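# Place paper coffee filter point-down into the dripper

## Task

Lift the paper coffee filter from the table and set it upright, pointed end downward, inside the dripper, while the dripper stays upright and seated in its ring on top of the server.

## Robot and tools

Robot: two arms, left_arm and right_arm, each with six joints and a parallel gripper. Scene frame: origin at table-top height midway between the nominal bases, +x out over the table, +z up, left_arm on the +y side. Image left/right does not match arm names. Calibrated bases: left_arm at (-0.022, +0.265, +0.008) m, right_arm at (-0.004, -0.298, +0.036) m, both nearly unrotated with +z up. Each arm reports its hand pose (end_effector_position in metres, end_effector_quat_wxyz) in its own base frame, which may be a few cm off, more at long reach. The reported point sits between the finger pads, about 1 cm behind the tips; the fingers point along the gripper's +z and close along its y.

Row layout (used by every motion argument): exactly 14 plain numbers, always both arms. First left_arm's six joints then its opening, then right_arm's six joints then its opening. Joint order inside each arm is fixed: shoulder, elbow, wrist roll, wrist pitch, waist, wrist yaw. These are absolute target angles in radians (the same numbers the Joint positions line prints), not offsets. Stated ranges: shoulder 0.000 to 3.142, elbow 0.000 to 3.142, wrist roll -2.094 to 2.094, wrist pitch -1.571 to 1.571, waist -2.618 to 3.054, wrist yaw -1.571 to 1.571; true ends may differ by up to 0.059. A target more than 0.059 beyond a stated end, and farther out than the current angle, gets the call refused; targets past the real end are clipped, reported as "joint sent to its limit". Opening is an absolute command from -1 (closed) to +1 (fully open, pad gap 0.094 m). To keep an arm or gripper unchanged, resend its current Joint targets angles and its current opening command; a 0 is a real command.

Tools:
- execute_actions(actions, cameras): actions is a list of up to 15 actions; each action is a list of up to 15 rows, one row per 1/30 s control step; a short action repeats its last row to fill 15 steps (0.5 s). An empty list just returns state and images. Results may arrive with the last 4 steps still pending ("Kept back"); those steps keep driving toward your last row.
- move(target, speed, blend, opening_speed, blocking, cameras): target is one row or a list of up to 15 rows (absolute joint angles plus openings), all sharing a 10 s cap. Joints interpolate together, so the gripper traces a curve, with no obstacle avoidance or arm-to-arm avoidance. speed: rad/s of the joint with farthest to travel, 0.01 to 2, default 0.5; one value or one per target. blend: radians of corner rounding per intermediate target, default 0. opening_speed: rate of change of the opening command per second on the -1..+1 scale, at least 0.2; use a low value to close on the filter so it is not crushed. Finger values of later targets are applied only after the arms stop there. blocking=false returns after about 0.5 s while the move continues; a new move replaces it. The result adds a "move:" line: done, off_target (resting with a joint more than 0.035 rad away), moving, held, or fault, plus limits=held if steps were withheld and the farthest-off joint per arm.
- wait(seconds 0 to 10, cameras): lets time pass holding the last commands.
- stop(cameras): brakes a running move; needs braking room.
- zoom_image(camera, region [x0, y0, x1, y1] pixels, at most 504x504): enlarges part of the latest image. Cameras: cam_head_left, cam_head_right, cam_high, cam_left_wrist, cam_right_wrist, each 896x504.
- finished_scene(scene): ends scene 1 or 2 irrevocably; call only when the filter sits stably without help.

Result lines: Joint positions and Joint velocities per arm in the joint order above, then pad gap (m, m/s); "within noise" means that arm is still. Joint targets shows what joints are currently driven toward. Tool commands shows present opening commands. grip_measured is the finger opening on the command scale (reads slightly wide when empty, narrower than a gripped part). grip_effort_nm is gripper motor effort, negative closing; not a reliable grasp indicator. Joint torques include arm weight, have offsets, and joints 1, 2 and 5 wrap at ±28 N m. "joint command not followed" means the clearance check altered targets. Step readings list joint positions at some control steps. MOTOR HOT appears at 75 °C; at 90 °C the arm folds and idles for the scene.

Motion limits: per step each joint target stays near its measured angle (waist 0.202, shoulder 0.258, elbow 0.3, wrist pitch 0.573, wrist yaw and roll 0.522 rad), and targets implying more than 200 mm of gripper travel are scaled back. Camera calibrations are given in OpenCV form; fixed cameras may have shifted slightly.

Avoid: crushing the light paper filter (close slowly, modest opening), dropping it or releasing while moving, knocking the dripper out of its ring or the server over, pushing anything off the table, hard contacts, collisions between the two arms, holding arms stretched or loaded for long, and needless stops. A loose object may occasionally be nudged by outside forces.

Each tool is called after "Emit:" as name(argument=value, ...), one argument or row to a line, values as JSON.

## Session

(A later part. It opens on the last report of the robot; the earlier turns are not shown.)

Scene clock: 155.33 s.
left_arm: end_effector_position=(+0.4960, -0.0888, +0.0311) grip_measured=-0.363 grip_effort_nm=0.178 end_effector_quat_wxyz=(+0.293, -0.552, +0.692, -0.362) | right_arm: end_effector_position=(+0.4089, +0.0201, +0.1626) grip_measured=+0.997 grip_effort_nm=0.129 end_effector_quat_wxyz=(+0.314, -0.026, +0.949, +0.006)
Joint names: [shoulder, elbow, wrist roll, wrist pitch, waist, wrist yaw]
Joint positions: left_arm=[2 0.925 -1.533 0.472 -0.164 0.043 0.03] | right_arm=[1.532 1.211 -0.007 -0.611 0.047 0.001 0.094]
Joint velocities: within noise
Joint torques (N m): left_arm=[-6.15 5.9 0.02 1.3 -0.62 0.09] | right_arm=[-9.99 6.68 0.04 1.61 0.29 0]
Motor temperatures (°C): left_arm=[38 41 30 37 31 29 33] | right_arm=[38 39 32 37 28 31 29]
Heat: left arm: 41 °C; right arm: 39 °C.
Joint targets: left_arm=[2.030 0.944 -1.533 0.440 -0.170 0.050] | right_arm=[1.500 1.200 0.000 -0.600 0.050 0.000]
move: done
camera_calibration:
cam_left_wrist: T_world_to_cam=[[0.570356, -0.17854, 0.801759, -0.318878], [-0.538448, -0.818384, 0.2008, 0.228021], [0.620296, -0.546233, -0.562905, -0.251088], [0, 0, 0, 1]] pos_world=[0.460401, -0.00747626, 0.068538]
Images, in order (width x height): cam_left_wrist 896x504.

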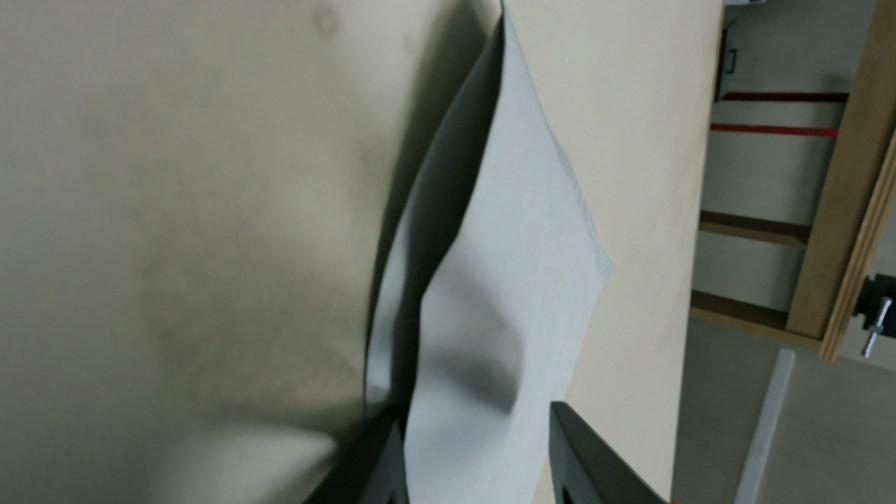

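Emit:
move(
  target=[
    [2.0569,0.9487,-1.533,0.4624,-0.17,0.05,-0.7,1.5,1.2,0,-0.6,0.05,0,1],
    [2.0844,0.9538,-1.533,0.4848,-0.17,0.05,-1,1.5,1.2,0,-0.6,0.05,0,1],
  ],
  speed=0.1,
  opening_speed=0.5,
  cameras=["cam_left_wrist"],
)

Scene clock: 158.13 s.
left_arm: end_effector_position=(+0.5028, -0.0901, +0.0200) grip_measured=-0.988 grip_effort_nm=-0.657 end_effector_quat_wxyz=(+0.296, -0.550, +0.690, -0.365) | right_arm: end_effector_position=(+0.4089, +0.0201, +0.1626) grip_measured=+0.997 grip_effort_nm=0.120 end_effector_quat_wxyz=(+0.314, -0.026, +0.949, +0.006)
Joint names: [shoulder, elbow, wrist roll, wrist pitch, waist, wrist yaw]
Joint positions: left_arm=[2.055 0.942 -1.534 0.519 -0.164 0.044 0.001] | right_arm=[1.532 1.211 -0.007 -0.611 0.047 0.001 0.094]
Joint velocities: within noise
Joint torques (N m): left_arm=[-6.49 5.2 0.02 1.29 -0.62 0.08] | right_arm=[-9.99 6.69 0.04 1.61 0.31 0]
Motor temperatures (°C): left_arm=[38 41 30 37 31 29 33] | right_arm=[38 39 32 37 28 31 29]
Heat: left arm: 41 °C; right arm: 39 °C.
Joint targets: left_arm=[2.084 0.954 -1.533 0.485 -0.170 0.050] | right_arm=[1.500 1.200 0.000 -0.600 0.050 0.000]
move: done; target 2's new numbers were sent with left_arm's shoulder 0.039 rad from that target
camera_calibration:
cam_left_wrist: T_world_to_cam=[[0.563826, -0.176716, 0.806766, -0.310666], [-0.540225, -0.817795, 0.198416, 0.23387], [0.624706, -0.547707, -0.55656, -0.26473], [0, 0, 0, 1]] pos_world=[0.466882, -0.00863617, 0.0568928]
Images, in order (width x height): cam_left_wrist 896x504.

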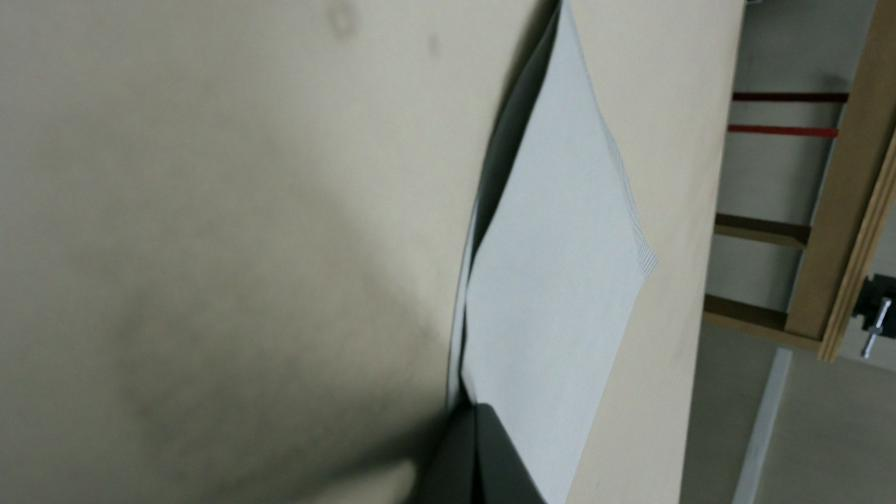

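Emit:
move(
  target=[1.7055,1.2804,-1.533,-0.3603,-0.17,0.05,-1,1.5,1.2,0,-0.6,0.05,0,1],
  speed=0.25,
  cameras=["cam_left_wrist","cam_head_left","cam_high"],
)

Scene clock: 162.30 s.
left_arm: end_effector_position=(+0.4698, -0.0846, +0.1364) grip_measured=-0.988 grip_effort_nm=-0.657 end_effector_quat_wxyz=(+0.227, -0.582, +0.726, -0.288) | right_arm: end_effector_position=(+0.4089, +0.0201, +0.1626) grip_measured=+0.997 grip_effort_nm=0.129 end_effector_quat_wxyz=(+0.314, -0.026, +0.949, +0.006)
Joint names: [shoulder, elbow, wrist roll, wrist pitch, waist, wrist yaw]
Joint positions: left_arm=[1.736 1.252 -1.534 -0.337 -0.164 0.044 0.001] | right_arm=[1.532 1.211 -0.007 -0.611 0.047 0.001 0.094]
Joint velocities: within noise
Joint torques (N m): left_arm=[-9.73 7.79 0.03 1.16 -0.57 0.08] | right_arm=[-10 6.68 0.04 1.61 0.29 0]
Motor temperatures (°C): left_arm=[39 42 30 37 31 29 33] | right_arm=[38 39 32 37 28 31 29]
Heat: left arm: 42 °C; right arm: 39 °C.
Joint targets: left_arm=[1.705 1.280 -1.533 -0.360 -0.170 0.050] | right_arm=[1.500 1.200 0.000 -0.600 0.050 0.000]
move: done
camera_calibration:
cam_left_wrist: T_world_to_cam=[[0.728136, -0.203892, 0.654405, -0.443773], [-0.486062, -0.826753, 0.283237, 0.159636], [0.483281, -0.524317, -0.701093, -0.0881914], [0, 0, 0, 1]] pos_world=[0.443341, -0.00474265, 0.183362]
Images, in order (width x height): cam_head_left 896x504, cam_high 896x504, cam_left_wrist 896x504.

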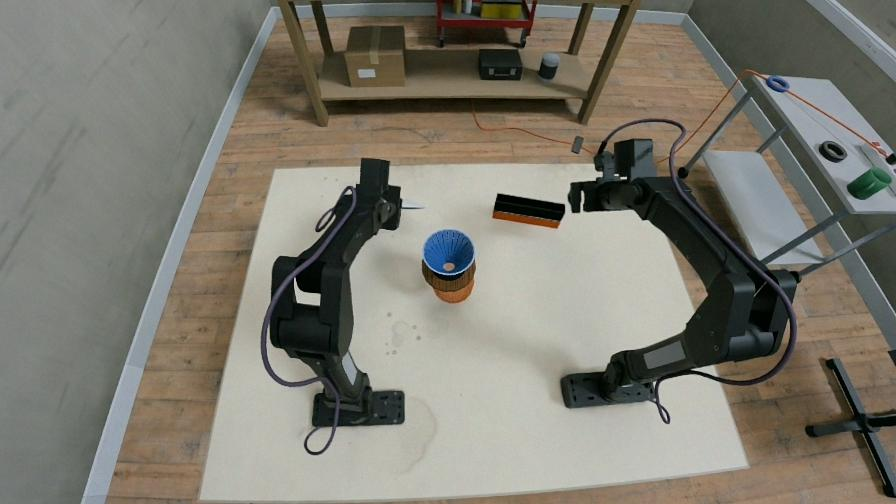

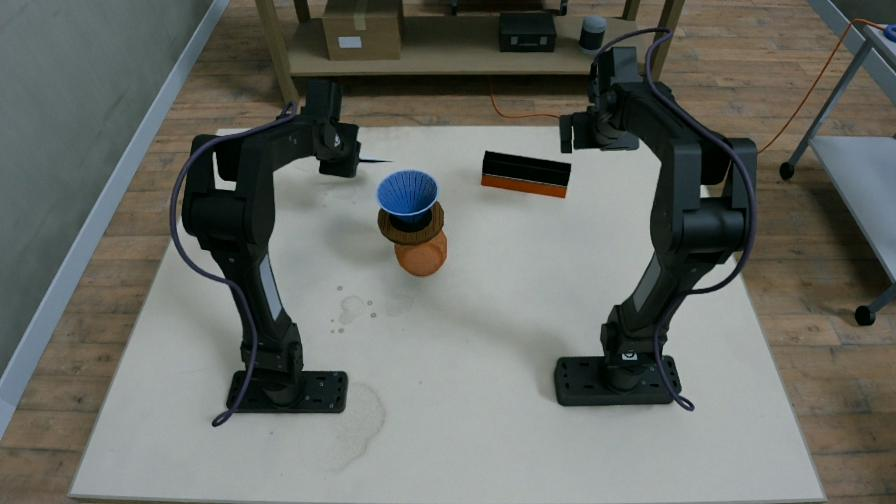

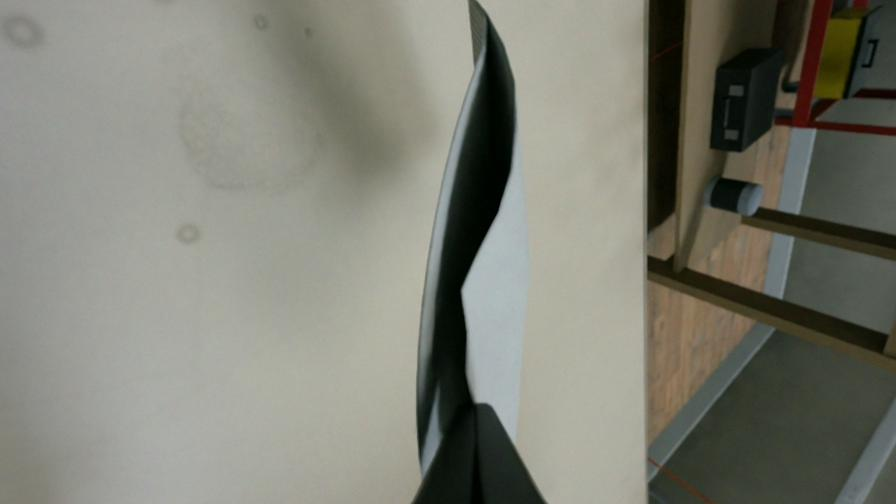

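Emit:
move(
  target=[
    [1.5552,1.9069,-1.55,-1.2593,-0.2,0.05,-1,1.5,1.2,0,-0.6,0.05,0,1],
    [1.3334,1.8089,-1.57,-1.4354,-0.616,0.05,-1,1.5,1.2,0,-0.6,0.05,0,1],
  ],
  speed=0.5,
  blend=0.15,
)

Emit:
zoom_image(
  camera="cam_head_right",
  region=[340, 130, 540, 300],
)

Emit:
zoom_image(
  camera="cam_high",
  region=[320, 90, 500, 290],
)

Scene clock: 166.07 s.
left_arm: end_effector_position=(+0.2402, -0.1778, +0.3422) grip_measured=-0.988 grip_effort_nm=-0.652 end_effector_quat_wxyz=(+0.124, -0.430, +0.847, -0.288) | right_arm: end_effector_position=(+0.4089, +0.0201, +0.1626) grip_measured=+0.997 grip_effort_nm=0.125 end_effector_quat_wxyz=(+0.314, -0.026, +0.949, +0.006)
Joint names: [shoulder, elbow, wrist roll, wrist pitch, waist, wrist yaw]
Joint positions: left_arm=[1.346 1.824 -1.568 -1.412 -0.612 0.048 0.001] | right_arm=[1.532 1.211 -0.007 -0.611 0.047 0.001 0.094]
Joint velocities: within noise
Joint torques (N m): left_arm=[-3.93 3.45 0.01 1.04 -0.44 0.08] | right_arm=[-9.99 6.68 0.04 1.61 0.29 0]
Motor temperatures (°C): left_arm=[39 42 30 37 31 29 33] | right_arm=[38 39 32 37 28 31 29]
Heat: left arm: 42 °C; right arm: 39 °C.
Joint targets: left_arm=[1.334 1.809 -1.570 -1.435 -0.616 0.050] | right_arm=[1.500 1.200 0.000 -0.600 0.050 0.000]
move: done
camera_calibration:
cam_left_wrist: T_world_to_cam=[[0.646291, -0.512386, 0.565482, -0.434992], [-0.749094, -0.567282, 0.342125, 0.00191685], [0.145488, -0.644711, -0.750454, 0.194796], [0, 0, 0, 1]] pos_world=[0.254227, -0.0962092, 0.391509]
cam_right_wrist: T_world_to_cam=[[-0.000920164, -0.997808, -0.0661727, 0.0378664], [-0.978637, 0.0145031, -0.205082, 0.471522], [0.205592, 0.0645704, -0.976505, 0.163855], [0, 0, 0, 1]] pos_world=[0.427797, 0.0203647, 0.259211]

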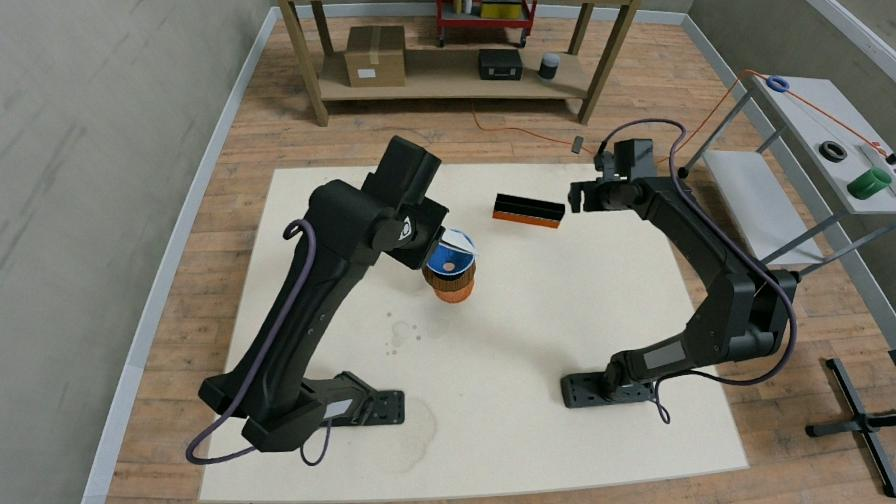

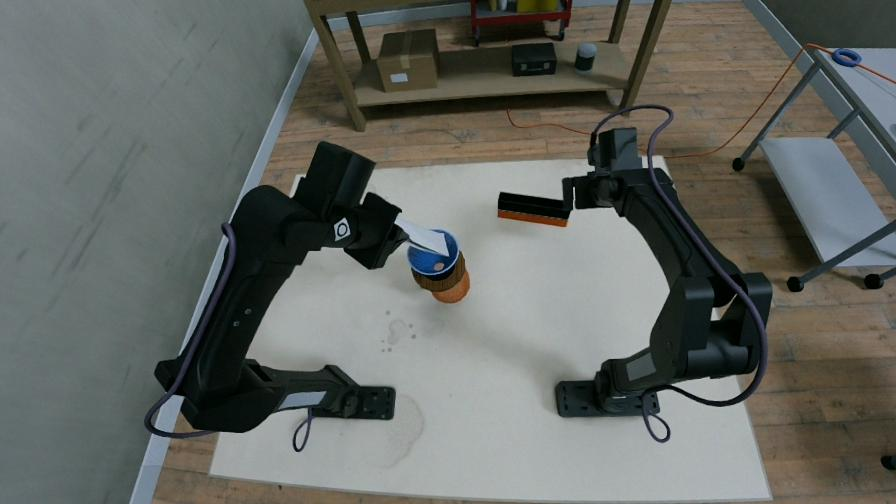

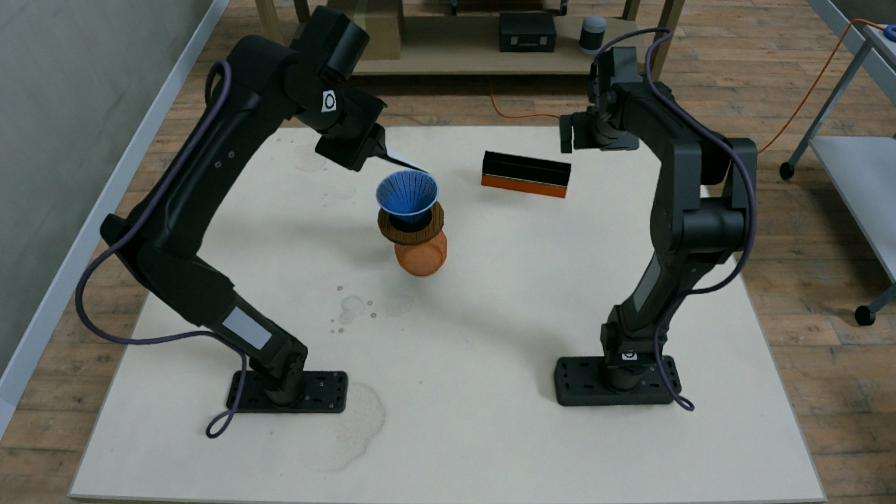

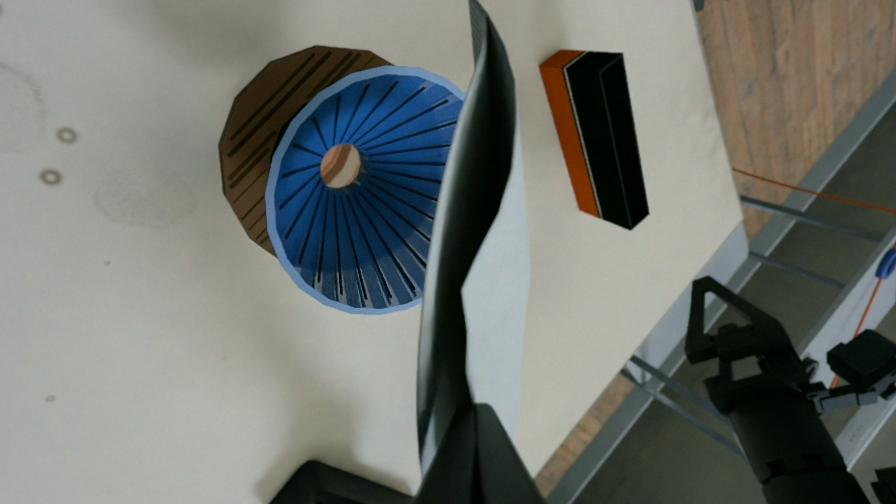

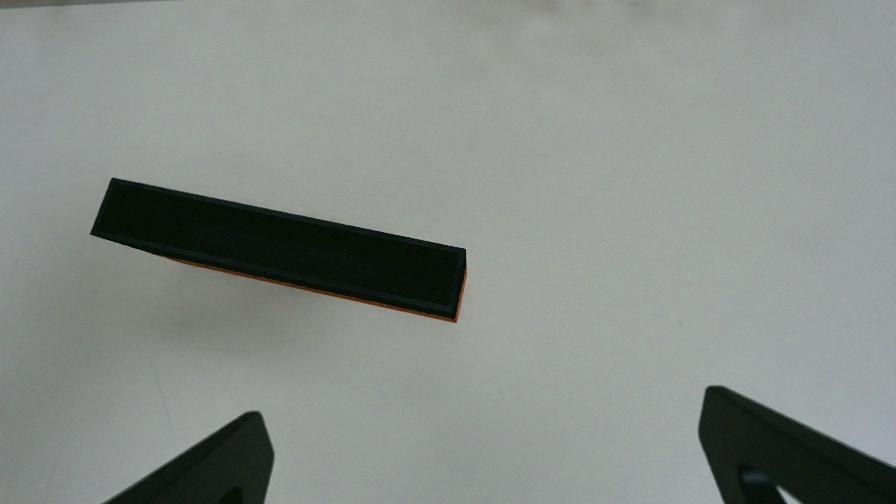

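Scaled by 2.520 from the camera's 896x504 image, which has a finer 1280x720 frame.

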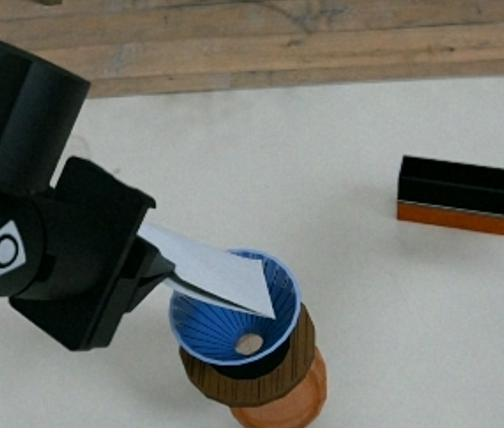

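Scaled by 2.520 from the camera's 896x504 image, which has a finer 1280x720 frame.

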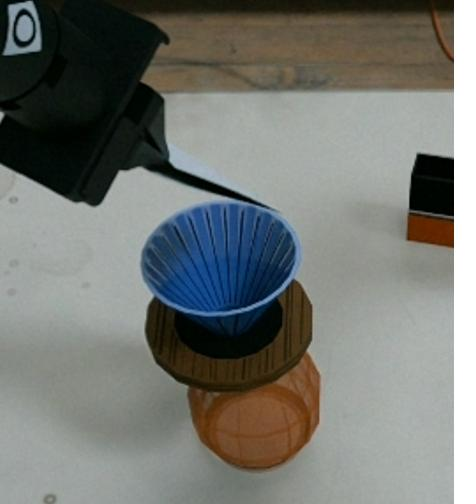

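Emit:
move(
  target=[1.3144,1.7541,-1.57,-1.4345,-0.738,-0.2,-1,1.5,1.2,0,-0.6,0.05,0,1],
  speed=0.3,
  cameras=["cam_left_wrist","cam_high","cam_head_right"],
)

Emit:
zoom_image(
  camera="cam_head_right",
  region=[340, 130, 540, 300],
)

Emit:
zoom_image(
  camera="cam_high",
  region=[320, 90, 500, 290],
)

Scene clock: 168.90 s.
left_arm: end_effector_position=(+0.2391, -0.1711, +0.3289) grip_measured=-0.988 grip_effort_nm=-0.652 end_effector_quat_wxyz=(+0.196, -0.410, +0.860, -0.230) | right_arm: end_effector_position=(+0.4089, +0.0201, +0.1626) grip_measured=+0.997 grip_effort_nm=0.129 end_effector_quat_wxyz=(+0.314, -0.026, +0.949, +0.006)
Joint names: [shoulder, elbow, wrist roll, wrist pitch, waist, wrist yaw]
Joint positions: left_arm=[1.335 1.769 -1.568 -1.413 -0.733 -0.179 0.001] | right_arm=[1.532 1.211 -0.007 -0.611 0.047 0.001 0.094]
Joint velocities: within noise
Joint torques (N m): left_arm=[-4.57 3.58 0.01 0.99 -0.61 -0.36] | right_arm=[-9.99 6.68 0.03 1.61 0.29 0]
Motor temperatures (°C): left_arm=[39 42 30 36 31 29 34] | right_arm=[38 39 32 37 28 31 29]
Heat: left arm: 42 °C; right arm: 39 °C.
Joint targets: left_arm=[1.314 1.754 -1.570 -1.434 -0.738 -0.200] | right_arm=[1.500 1.200 0.000 -0.600 0.050 0.000]
move: done
camera_calibration:
cam_left_wrist: T_world_to_cam=[[0.608497, -0.599748, 0.519648, -0.41416], [-0.763752, -0.620391, 0.178317, 0.057675], [0.21544, -0.505388, -0.835565, 0.224405], [0, 0, 0, 1]] pos_world=[0.247719, -0.0991992, 0.392437]
Images, in order (width x height): cam_head_right 896x504, cam_high 896x504, cam_left_wrist 896x504.

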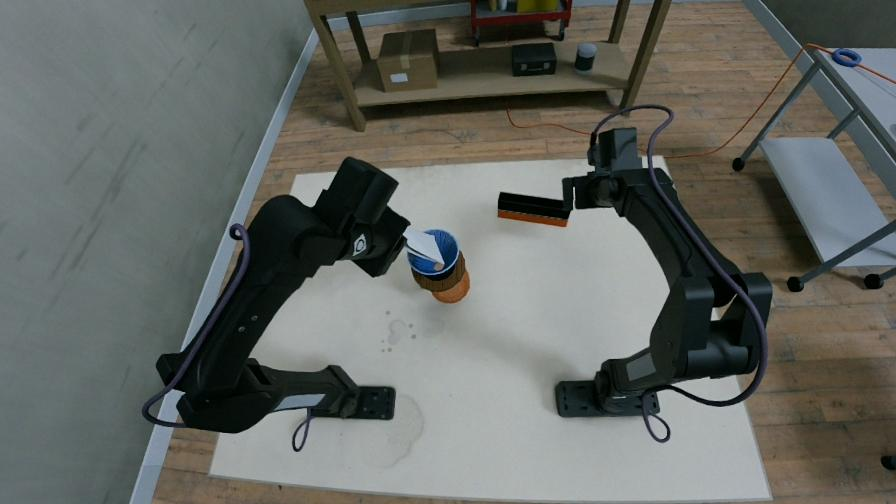

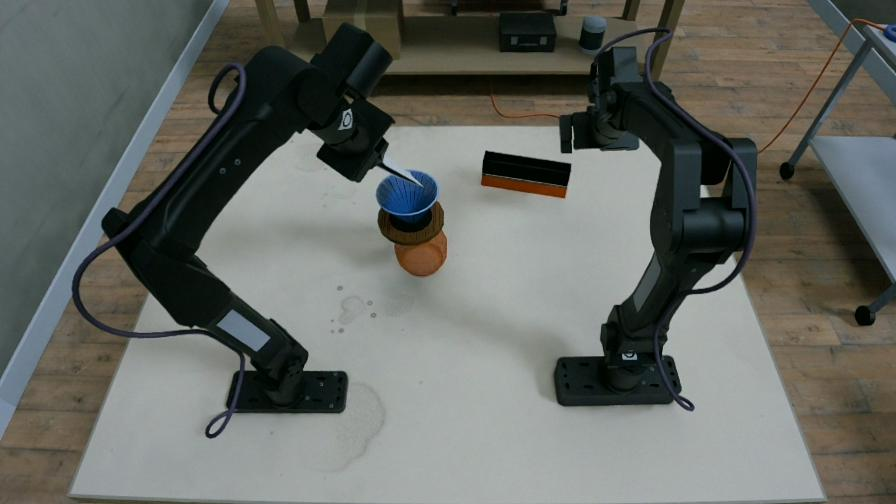

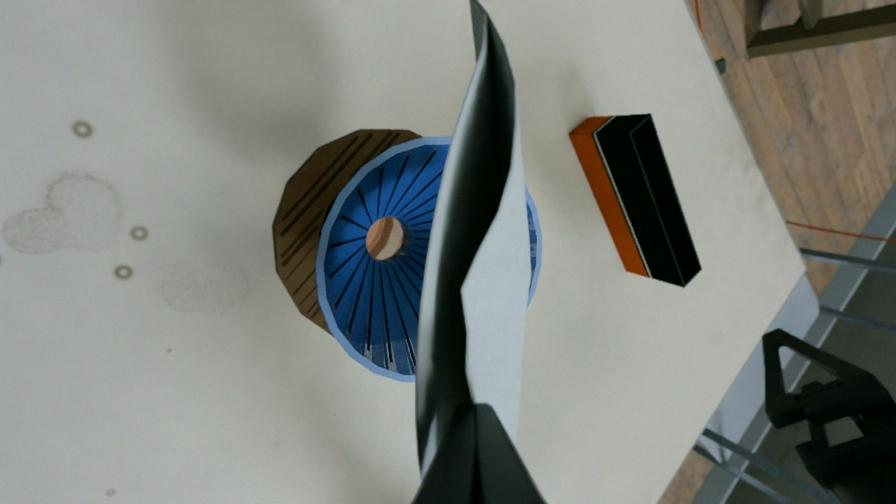

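Scaled by 2.520 from the camera's 896x504 image, which has a finer 1280x720 frame.

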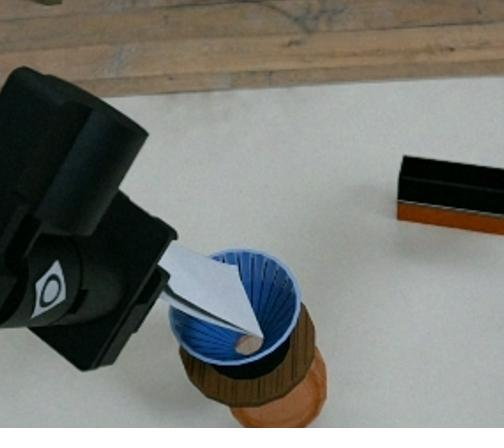

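Scaled by 2.520 from the camera's 896x504 image, which has a finer 1280x720 frame.

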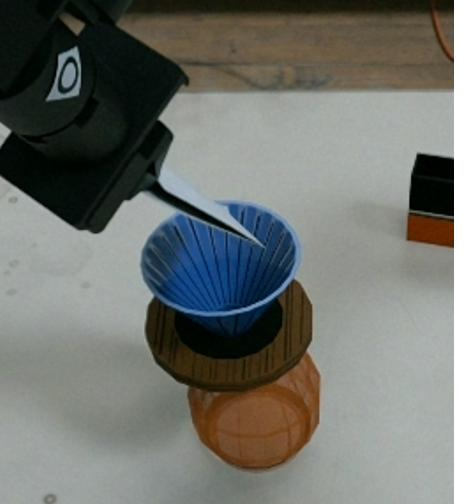

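Emit:
move(
  target=[1.3785,1.5841,-1.57,-1.4273,-0.738,-0.2,-1,1.5,1.2,0,-0.6,0.05,0,1],
  speed=0.15,
  cameras=["cam_left_wrist","cam_high","cam_head_right"],
)

Emit:
zoom_image(
  camera="cam_head_right",
  region=[340, 130, 540, 300],
)

Emit:
zoom_image(
  camera="cam_high",
  region=[320, 90, 500, 290],
)

Scene clock: 171.27 s.
left_arm: end_effector_position=(+0.2337, -0.1659, +0.2634) grip_measured=-0.988 grip_effort_nm=-0.657 end_effector_quat_wxyz=(+0.158, -0.412, +0.886, -0.138) | right_arm: end_effector_position=(+0.4089, +0.0201, +0.1626) grip_measured=+0.997 grip_effort_nm=0.125 end_effector_quat_wxyz=(+0.314, -0.026, +0.949, +0.006)
Joint names: [shoulder, elbow, wrist roll, wrist pitch, waist, wrist yaw]
Joint positions: left_arm=[1.371 1.598 -1.568 -1.413 -0.733 -0.18 0.001] | right_arm=[1.532 1.211 -0.007 -0.611 0.047 0.001 0.094]
Joint velocities: within noise
Joint torques (N m): left_arm=[-2.99 3.92 0 0.74 -0.57 -0.33] | right_arm=[-9.98 6.69 0.04 1.61 0.31 0]
Motor temperatures (°C): left_arm=[38 41 30 36 31 29 34] | right_arm=[38 39 32 37 28 31 29]
Heat: left arm: 41 °C; right arm: 39 °C.
Joint targets: left_arm=[1.379 1.584 -1.570 -1.427 -0.738 -0.200] | right_arm=[1.500 1.200 0.000 -0.600 0.050 0.000]
move: done
camera_calibration:
cam_left_wrist: T_world_to_cam=[[0.674348, -0.658907, 0.333311, -0.349891], [-0.733944, -0.64769, 0.204512, 0.0500736], [0.0811278, -0.382543, -0.920369, 0.247592], [0, 0, 0, 1]] pos_world=[0.252613, -0.103399, 0.334258]
Images, in order (width x height): cam_head_right 896x504, cam_high 896x504, cam_left_wrist 896x504.

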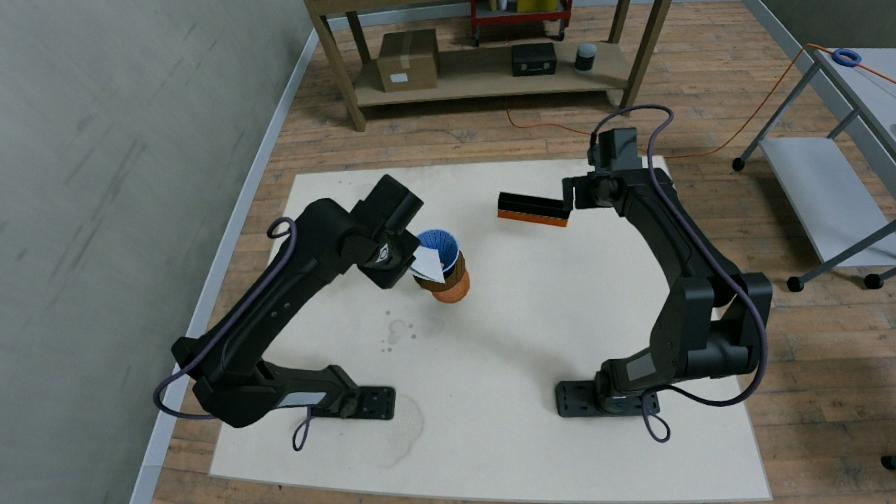

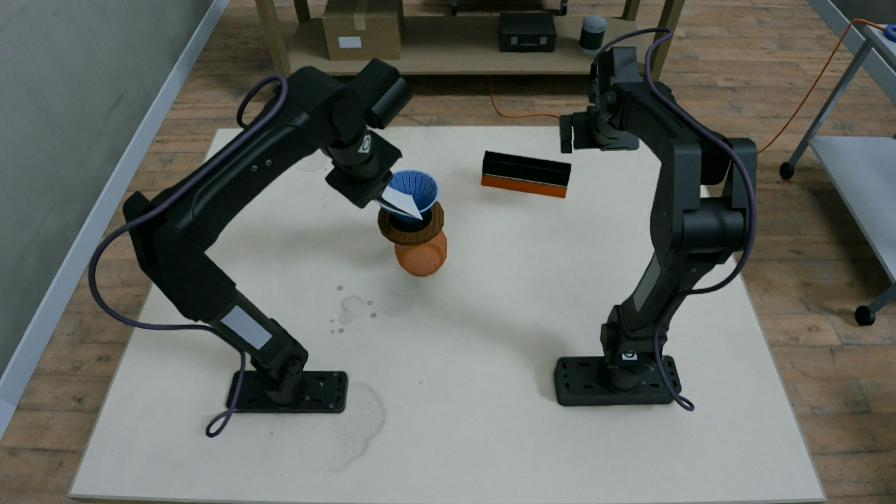

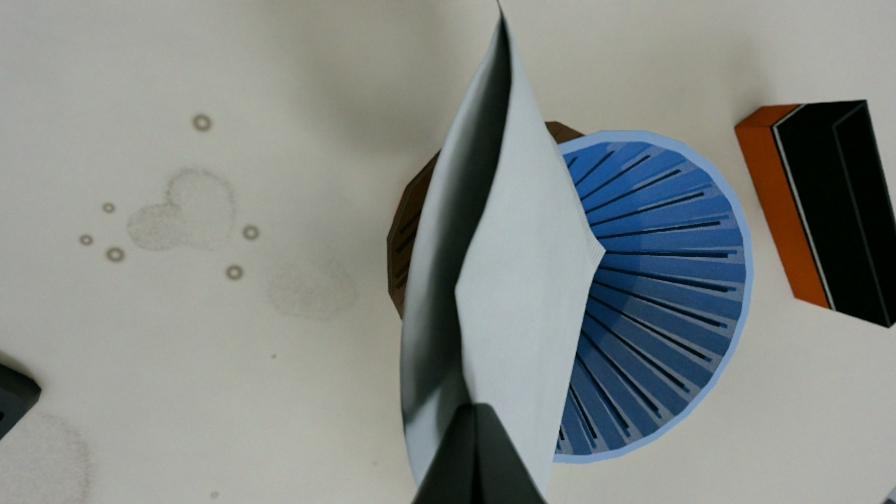

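Scaled by 2.520 from the camera's 896x504 image, which has a finer 1280x720 frame.

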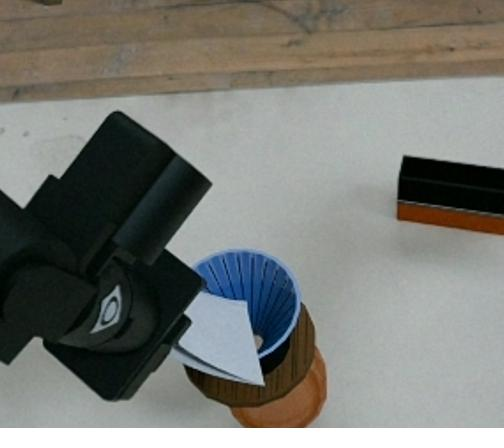

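Scaled by 2.520 from the camera's 896x504 image, which has a finer 1280x720 frame.

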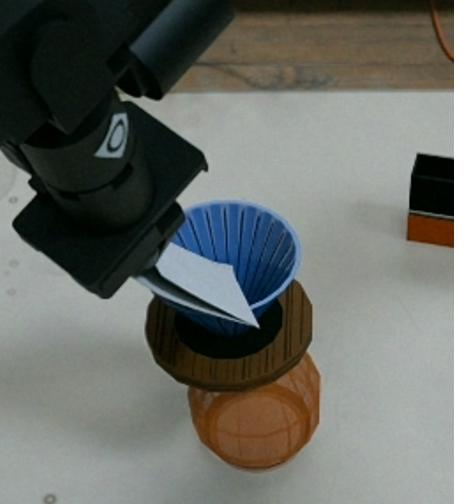

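Emit:
move(
  target=[
    [1.5696,1.8202,-1.57,-1.4723,-0.738,-0.2,-1,1.5,1.2,0,-0.6,0.05,0,1],
    [1.6962,1.9336,-1.57,-1.4591,-0.738,-0.2,-1,1.5,1.2,0,-0.6,0.05,0,1],
  ],
  speed=0.15,
  blend=0.08,
  cameras=["cam_left_wrist","cam_high","cam_head_right"],
)

Emit:
zoom_image(
  camera="cam_head_right",
  region=[340, 130, 540, 300],
)

Emit:
zoom_image(
  camera="cam_high",
  region=[320, 90, 500, 290],
)

Scene clock: 174.57 s.
left_arm: end_effector_position=(+0.2887, -0.2154, +0.2636) grip_measured=-0.988 grip_effort_nm=-0.647 end_effector_quat_wxyz=(+0.152, -0.412, +0.890, -0.123) | right_arm: end_effector_position=(+0.4089, +0.0201, +0.1626) grip_measured=+0.997 grip_effort_nm=0.125 end_effector_quat_wxyz=(+0.314, -0.026, +0.949, +0.006)
Joint names: [shoulder, elbow, wrist roll, wrist pitch, waist, wrist yaw]
Joint positions: left_arm=[1.68 1.906 -1.568 -1.445 -0.733 -0.18 0.001] | right_arm=[1.532 1.211 -0.007 -0.611 0.047 0.001 0.094]
Joint velocities: within noise
Joint torques (N m): left_arm=[-5 6.91 0 0.7 -0.59 -0.34] | right_arm=[-9.99 6.68 0.04 1.61 0.29 0.01]
Motor temperatures (°C): left_arm=[38 41 30 36 30 29 34] | right_arm=[38 39 32 37 28 31 29]
Heat: left arm: 41 °C; right arm: 39 °C.
Joint targets: left_arm=[1.696 1.934 -1.570 -1.459 -0.738 -0.200] | right_arm=[1.500 1.200 0.000 -0.600 0.050 0.000]
move: done; blend cut to 0.0633 rad at target 1
camera_calibration:
cam_left_wrist: T_world_to_cam=[[0.68227, -0.666035, 0.301506, -0.415039], [-0.728794, -0.652323, 0.208168, 0.0548888], [0.0580318, -0.361762, -0.930462, 0.238219], [0, 0, 0, 1]] pos_world=[0.309347, -0.154447, 0.335365]
Images, in order (width x height): cam_head_right 896x504, cam_high 896x504, cam_left_wrist 896x504.

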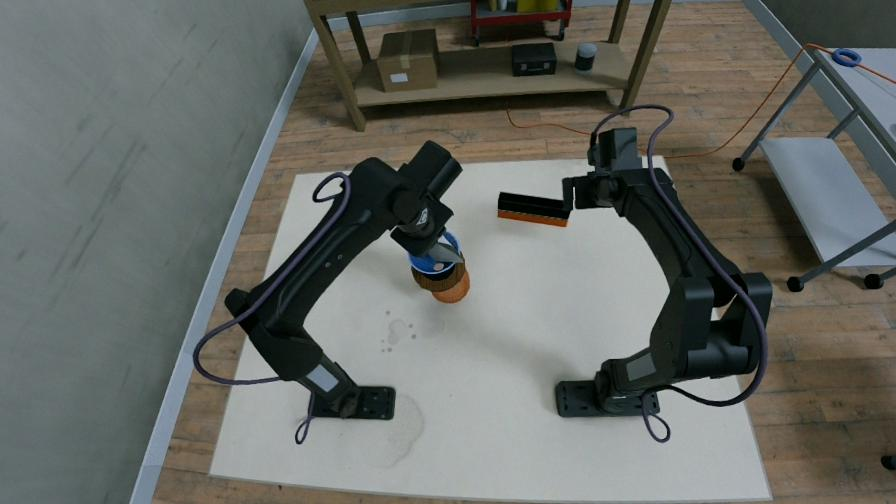

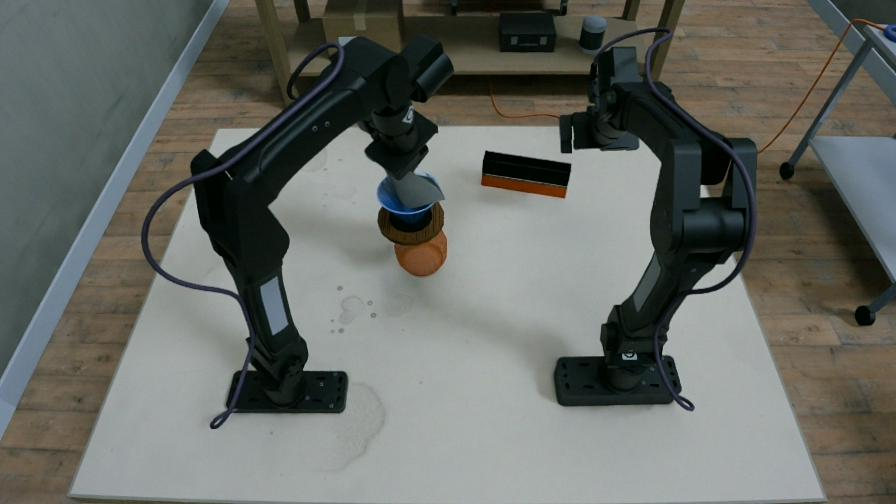

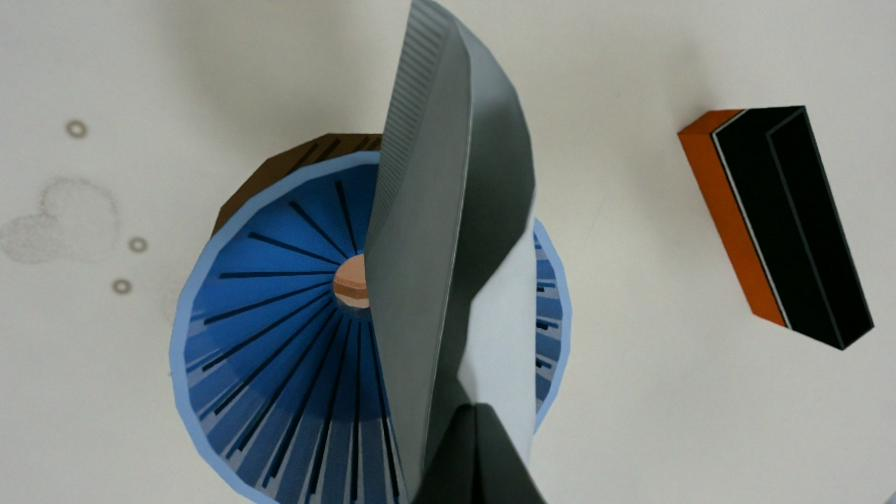

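Scaled by 2.520 from the camera's 896x504 image, which has a finer 1280x720 frame.

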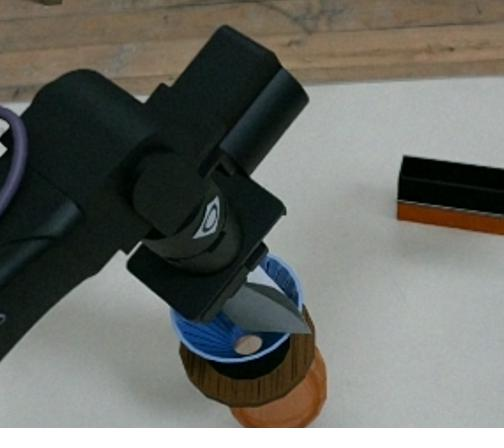

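Scaled by 2.520 from the camera's 896x504 image, which has a finer 1280x720 frame.

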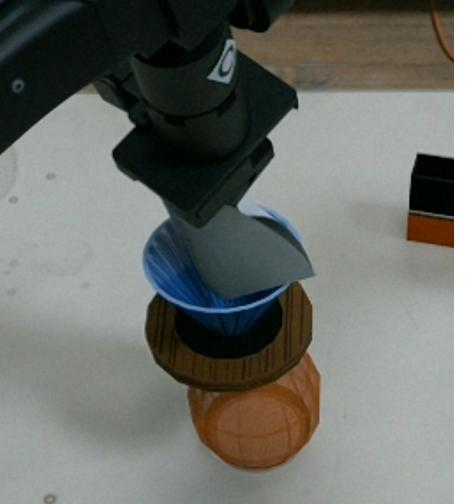

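Emit:
execute_actions(
  actions=[],
)

Emit:
zoom_image(
  camera="cam_head_right",
  region=[240, 130, 540, 300],
)

Emit:
zoom_image(
  camera="cam_high",
  region=[280, 70, 540, 290],
)

Scene clock: 175.63 s.
left_arm: end_effector_position=(+0.2887, -0.2153, +0.2637) grip_measured=-0.988 grip_effort_nm=-0.647 end_effector_quat_wxyz=(+0.152, -0.412, +0.890, -0.123) | right_arm: end_effector_position=(+0.4089, +0.0201, +0.1626) grip_measured=+0.997 grip_effort_nm=0.125 end_effector_quat_wxyz=(+0.314, -0.026, +0.949, +0.006)
Joint names: [shoulder, elbow, wrist roll, wrist pitch, waist, wrist yaw]
Joint positions: left_arm=[1.68 1.906 -1.568 -1.445 -0.733 -0.181 0.001] | right_arm=[1.532 1.211 -0.007 -0.611 0.047 0.001 0.094]
Joint velocities: within noise
Joint torques (N m): left_arm=[-4.98 6.9 0 0.7 -0.46 -0.34] | right_arm=[-10 6.68 0.05 1.61 0.29 0.01]
Motor temperatures (°C): left_arm=[38 42 30 36 30 29 34] | right_arm=[38 39 32 37 28 31 29]
Heat: left arm: 42 °C; right arm: 39 °C.
Joint targets: left_arm=[1.696 1.934 -1.570 -1.459 -0.738 -0.200] | right_arm=[1.500 1.200 0.000 -0.600 0.050 0.000]
Tool commands: left_gripper/opening=-1.0 right_gripper/opening=+1.0
camera_calibration:
cam_left_wrist: T_world_to_cam=[[0.682285, -0.666026, 0.301492, -0.415035], [-0.728758, -0.652474, 0.20782, 0.055], [0.0583022, -0.361507, -0.930545, 0.238245], [0, 0, 0, 1]] pos_world=[0.309363, -0.154411, 0.335397]
cam_right_wrist: T_world_to_cam=[[-0.000920164, -0.997808, -0.0661727, 0.0378664], [-0.978637, 0.0145031, -0.205082, 0.471522], [0.205592, 0.0645704, -0.976505, 0.163855], [0, 0, 0, 1]] pos_world=[0.427797, 0.0203647, 0.259211]

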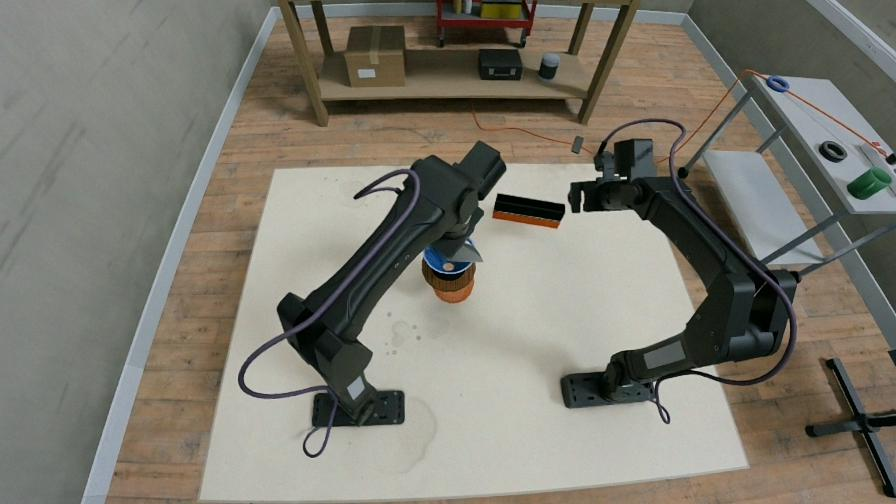

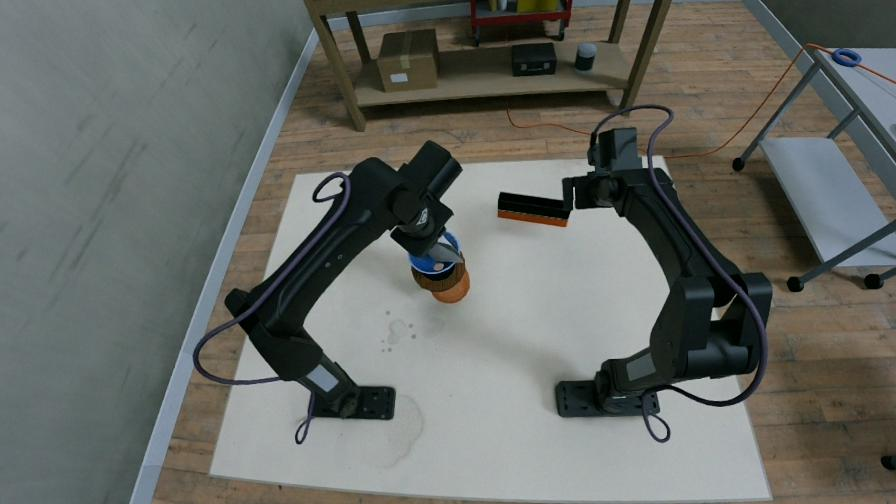

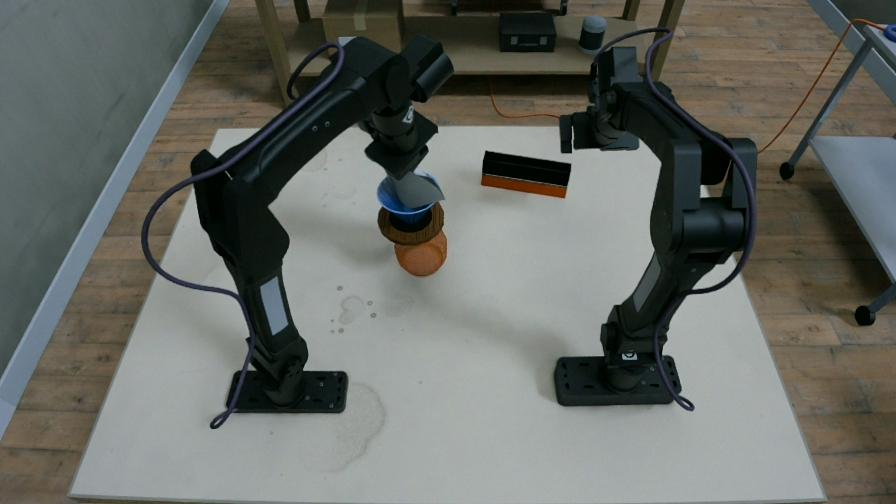

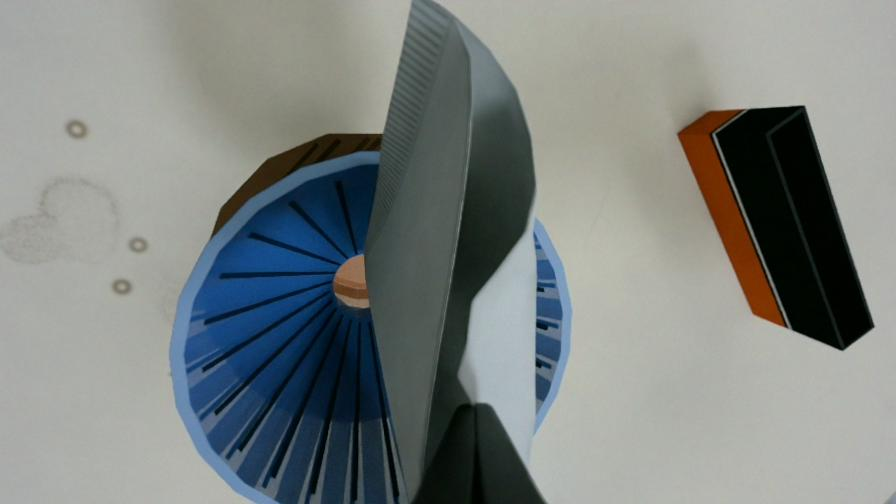

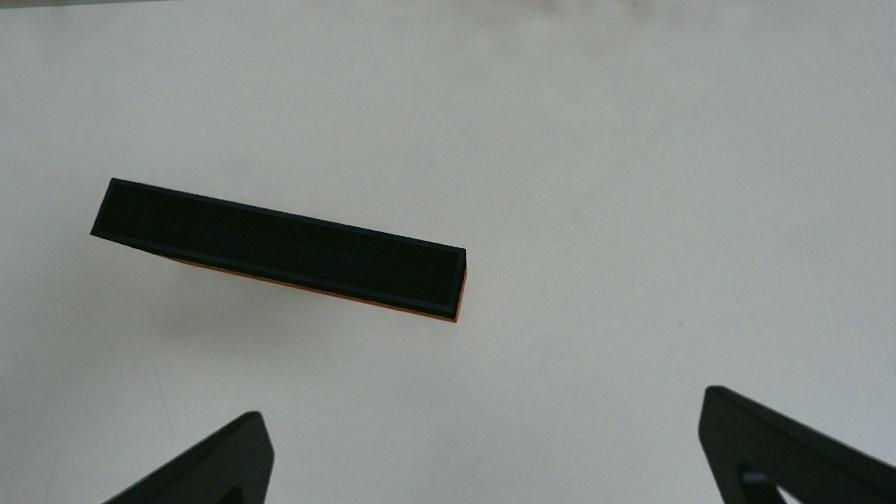

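Scaled by 1.680 from the camera's 896x504 image, which has a finer 1280x720 frame.

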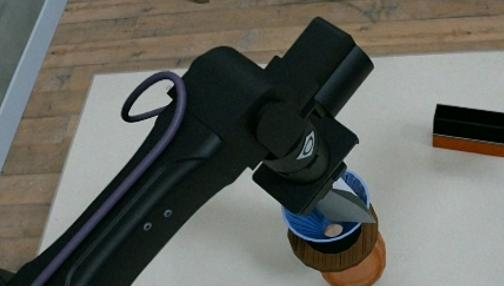

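Scaled by 1.938 from the camera's 896x504 image, which has a finer 1280x720 frame.

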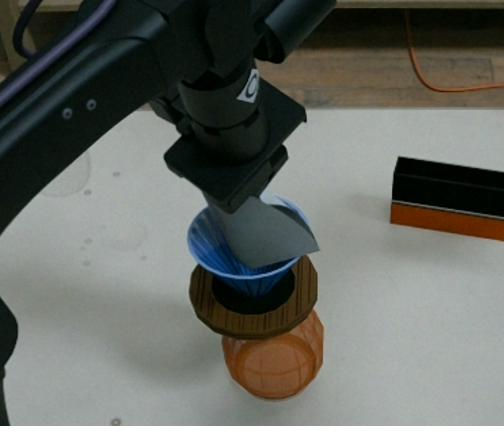

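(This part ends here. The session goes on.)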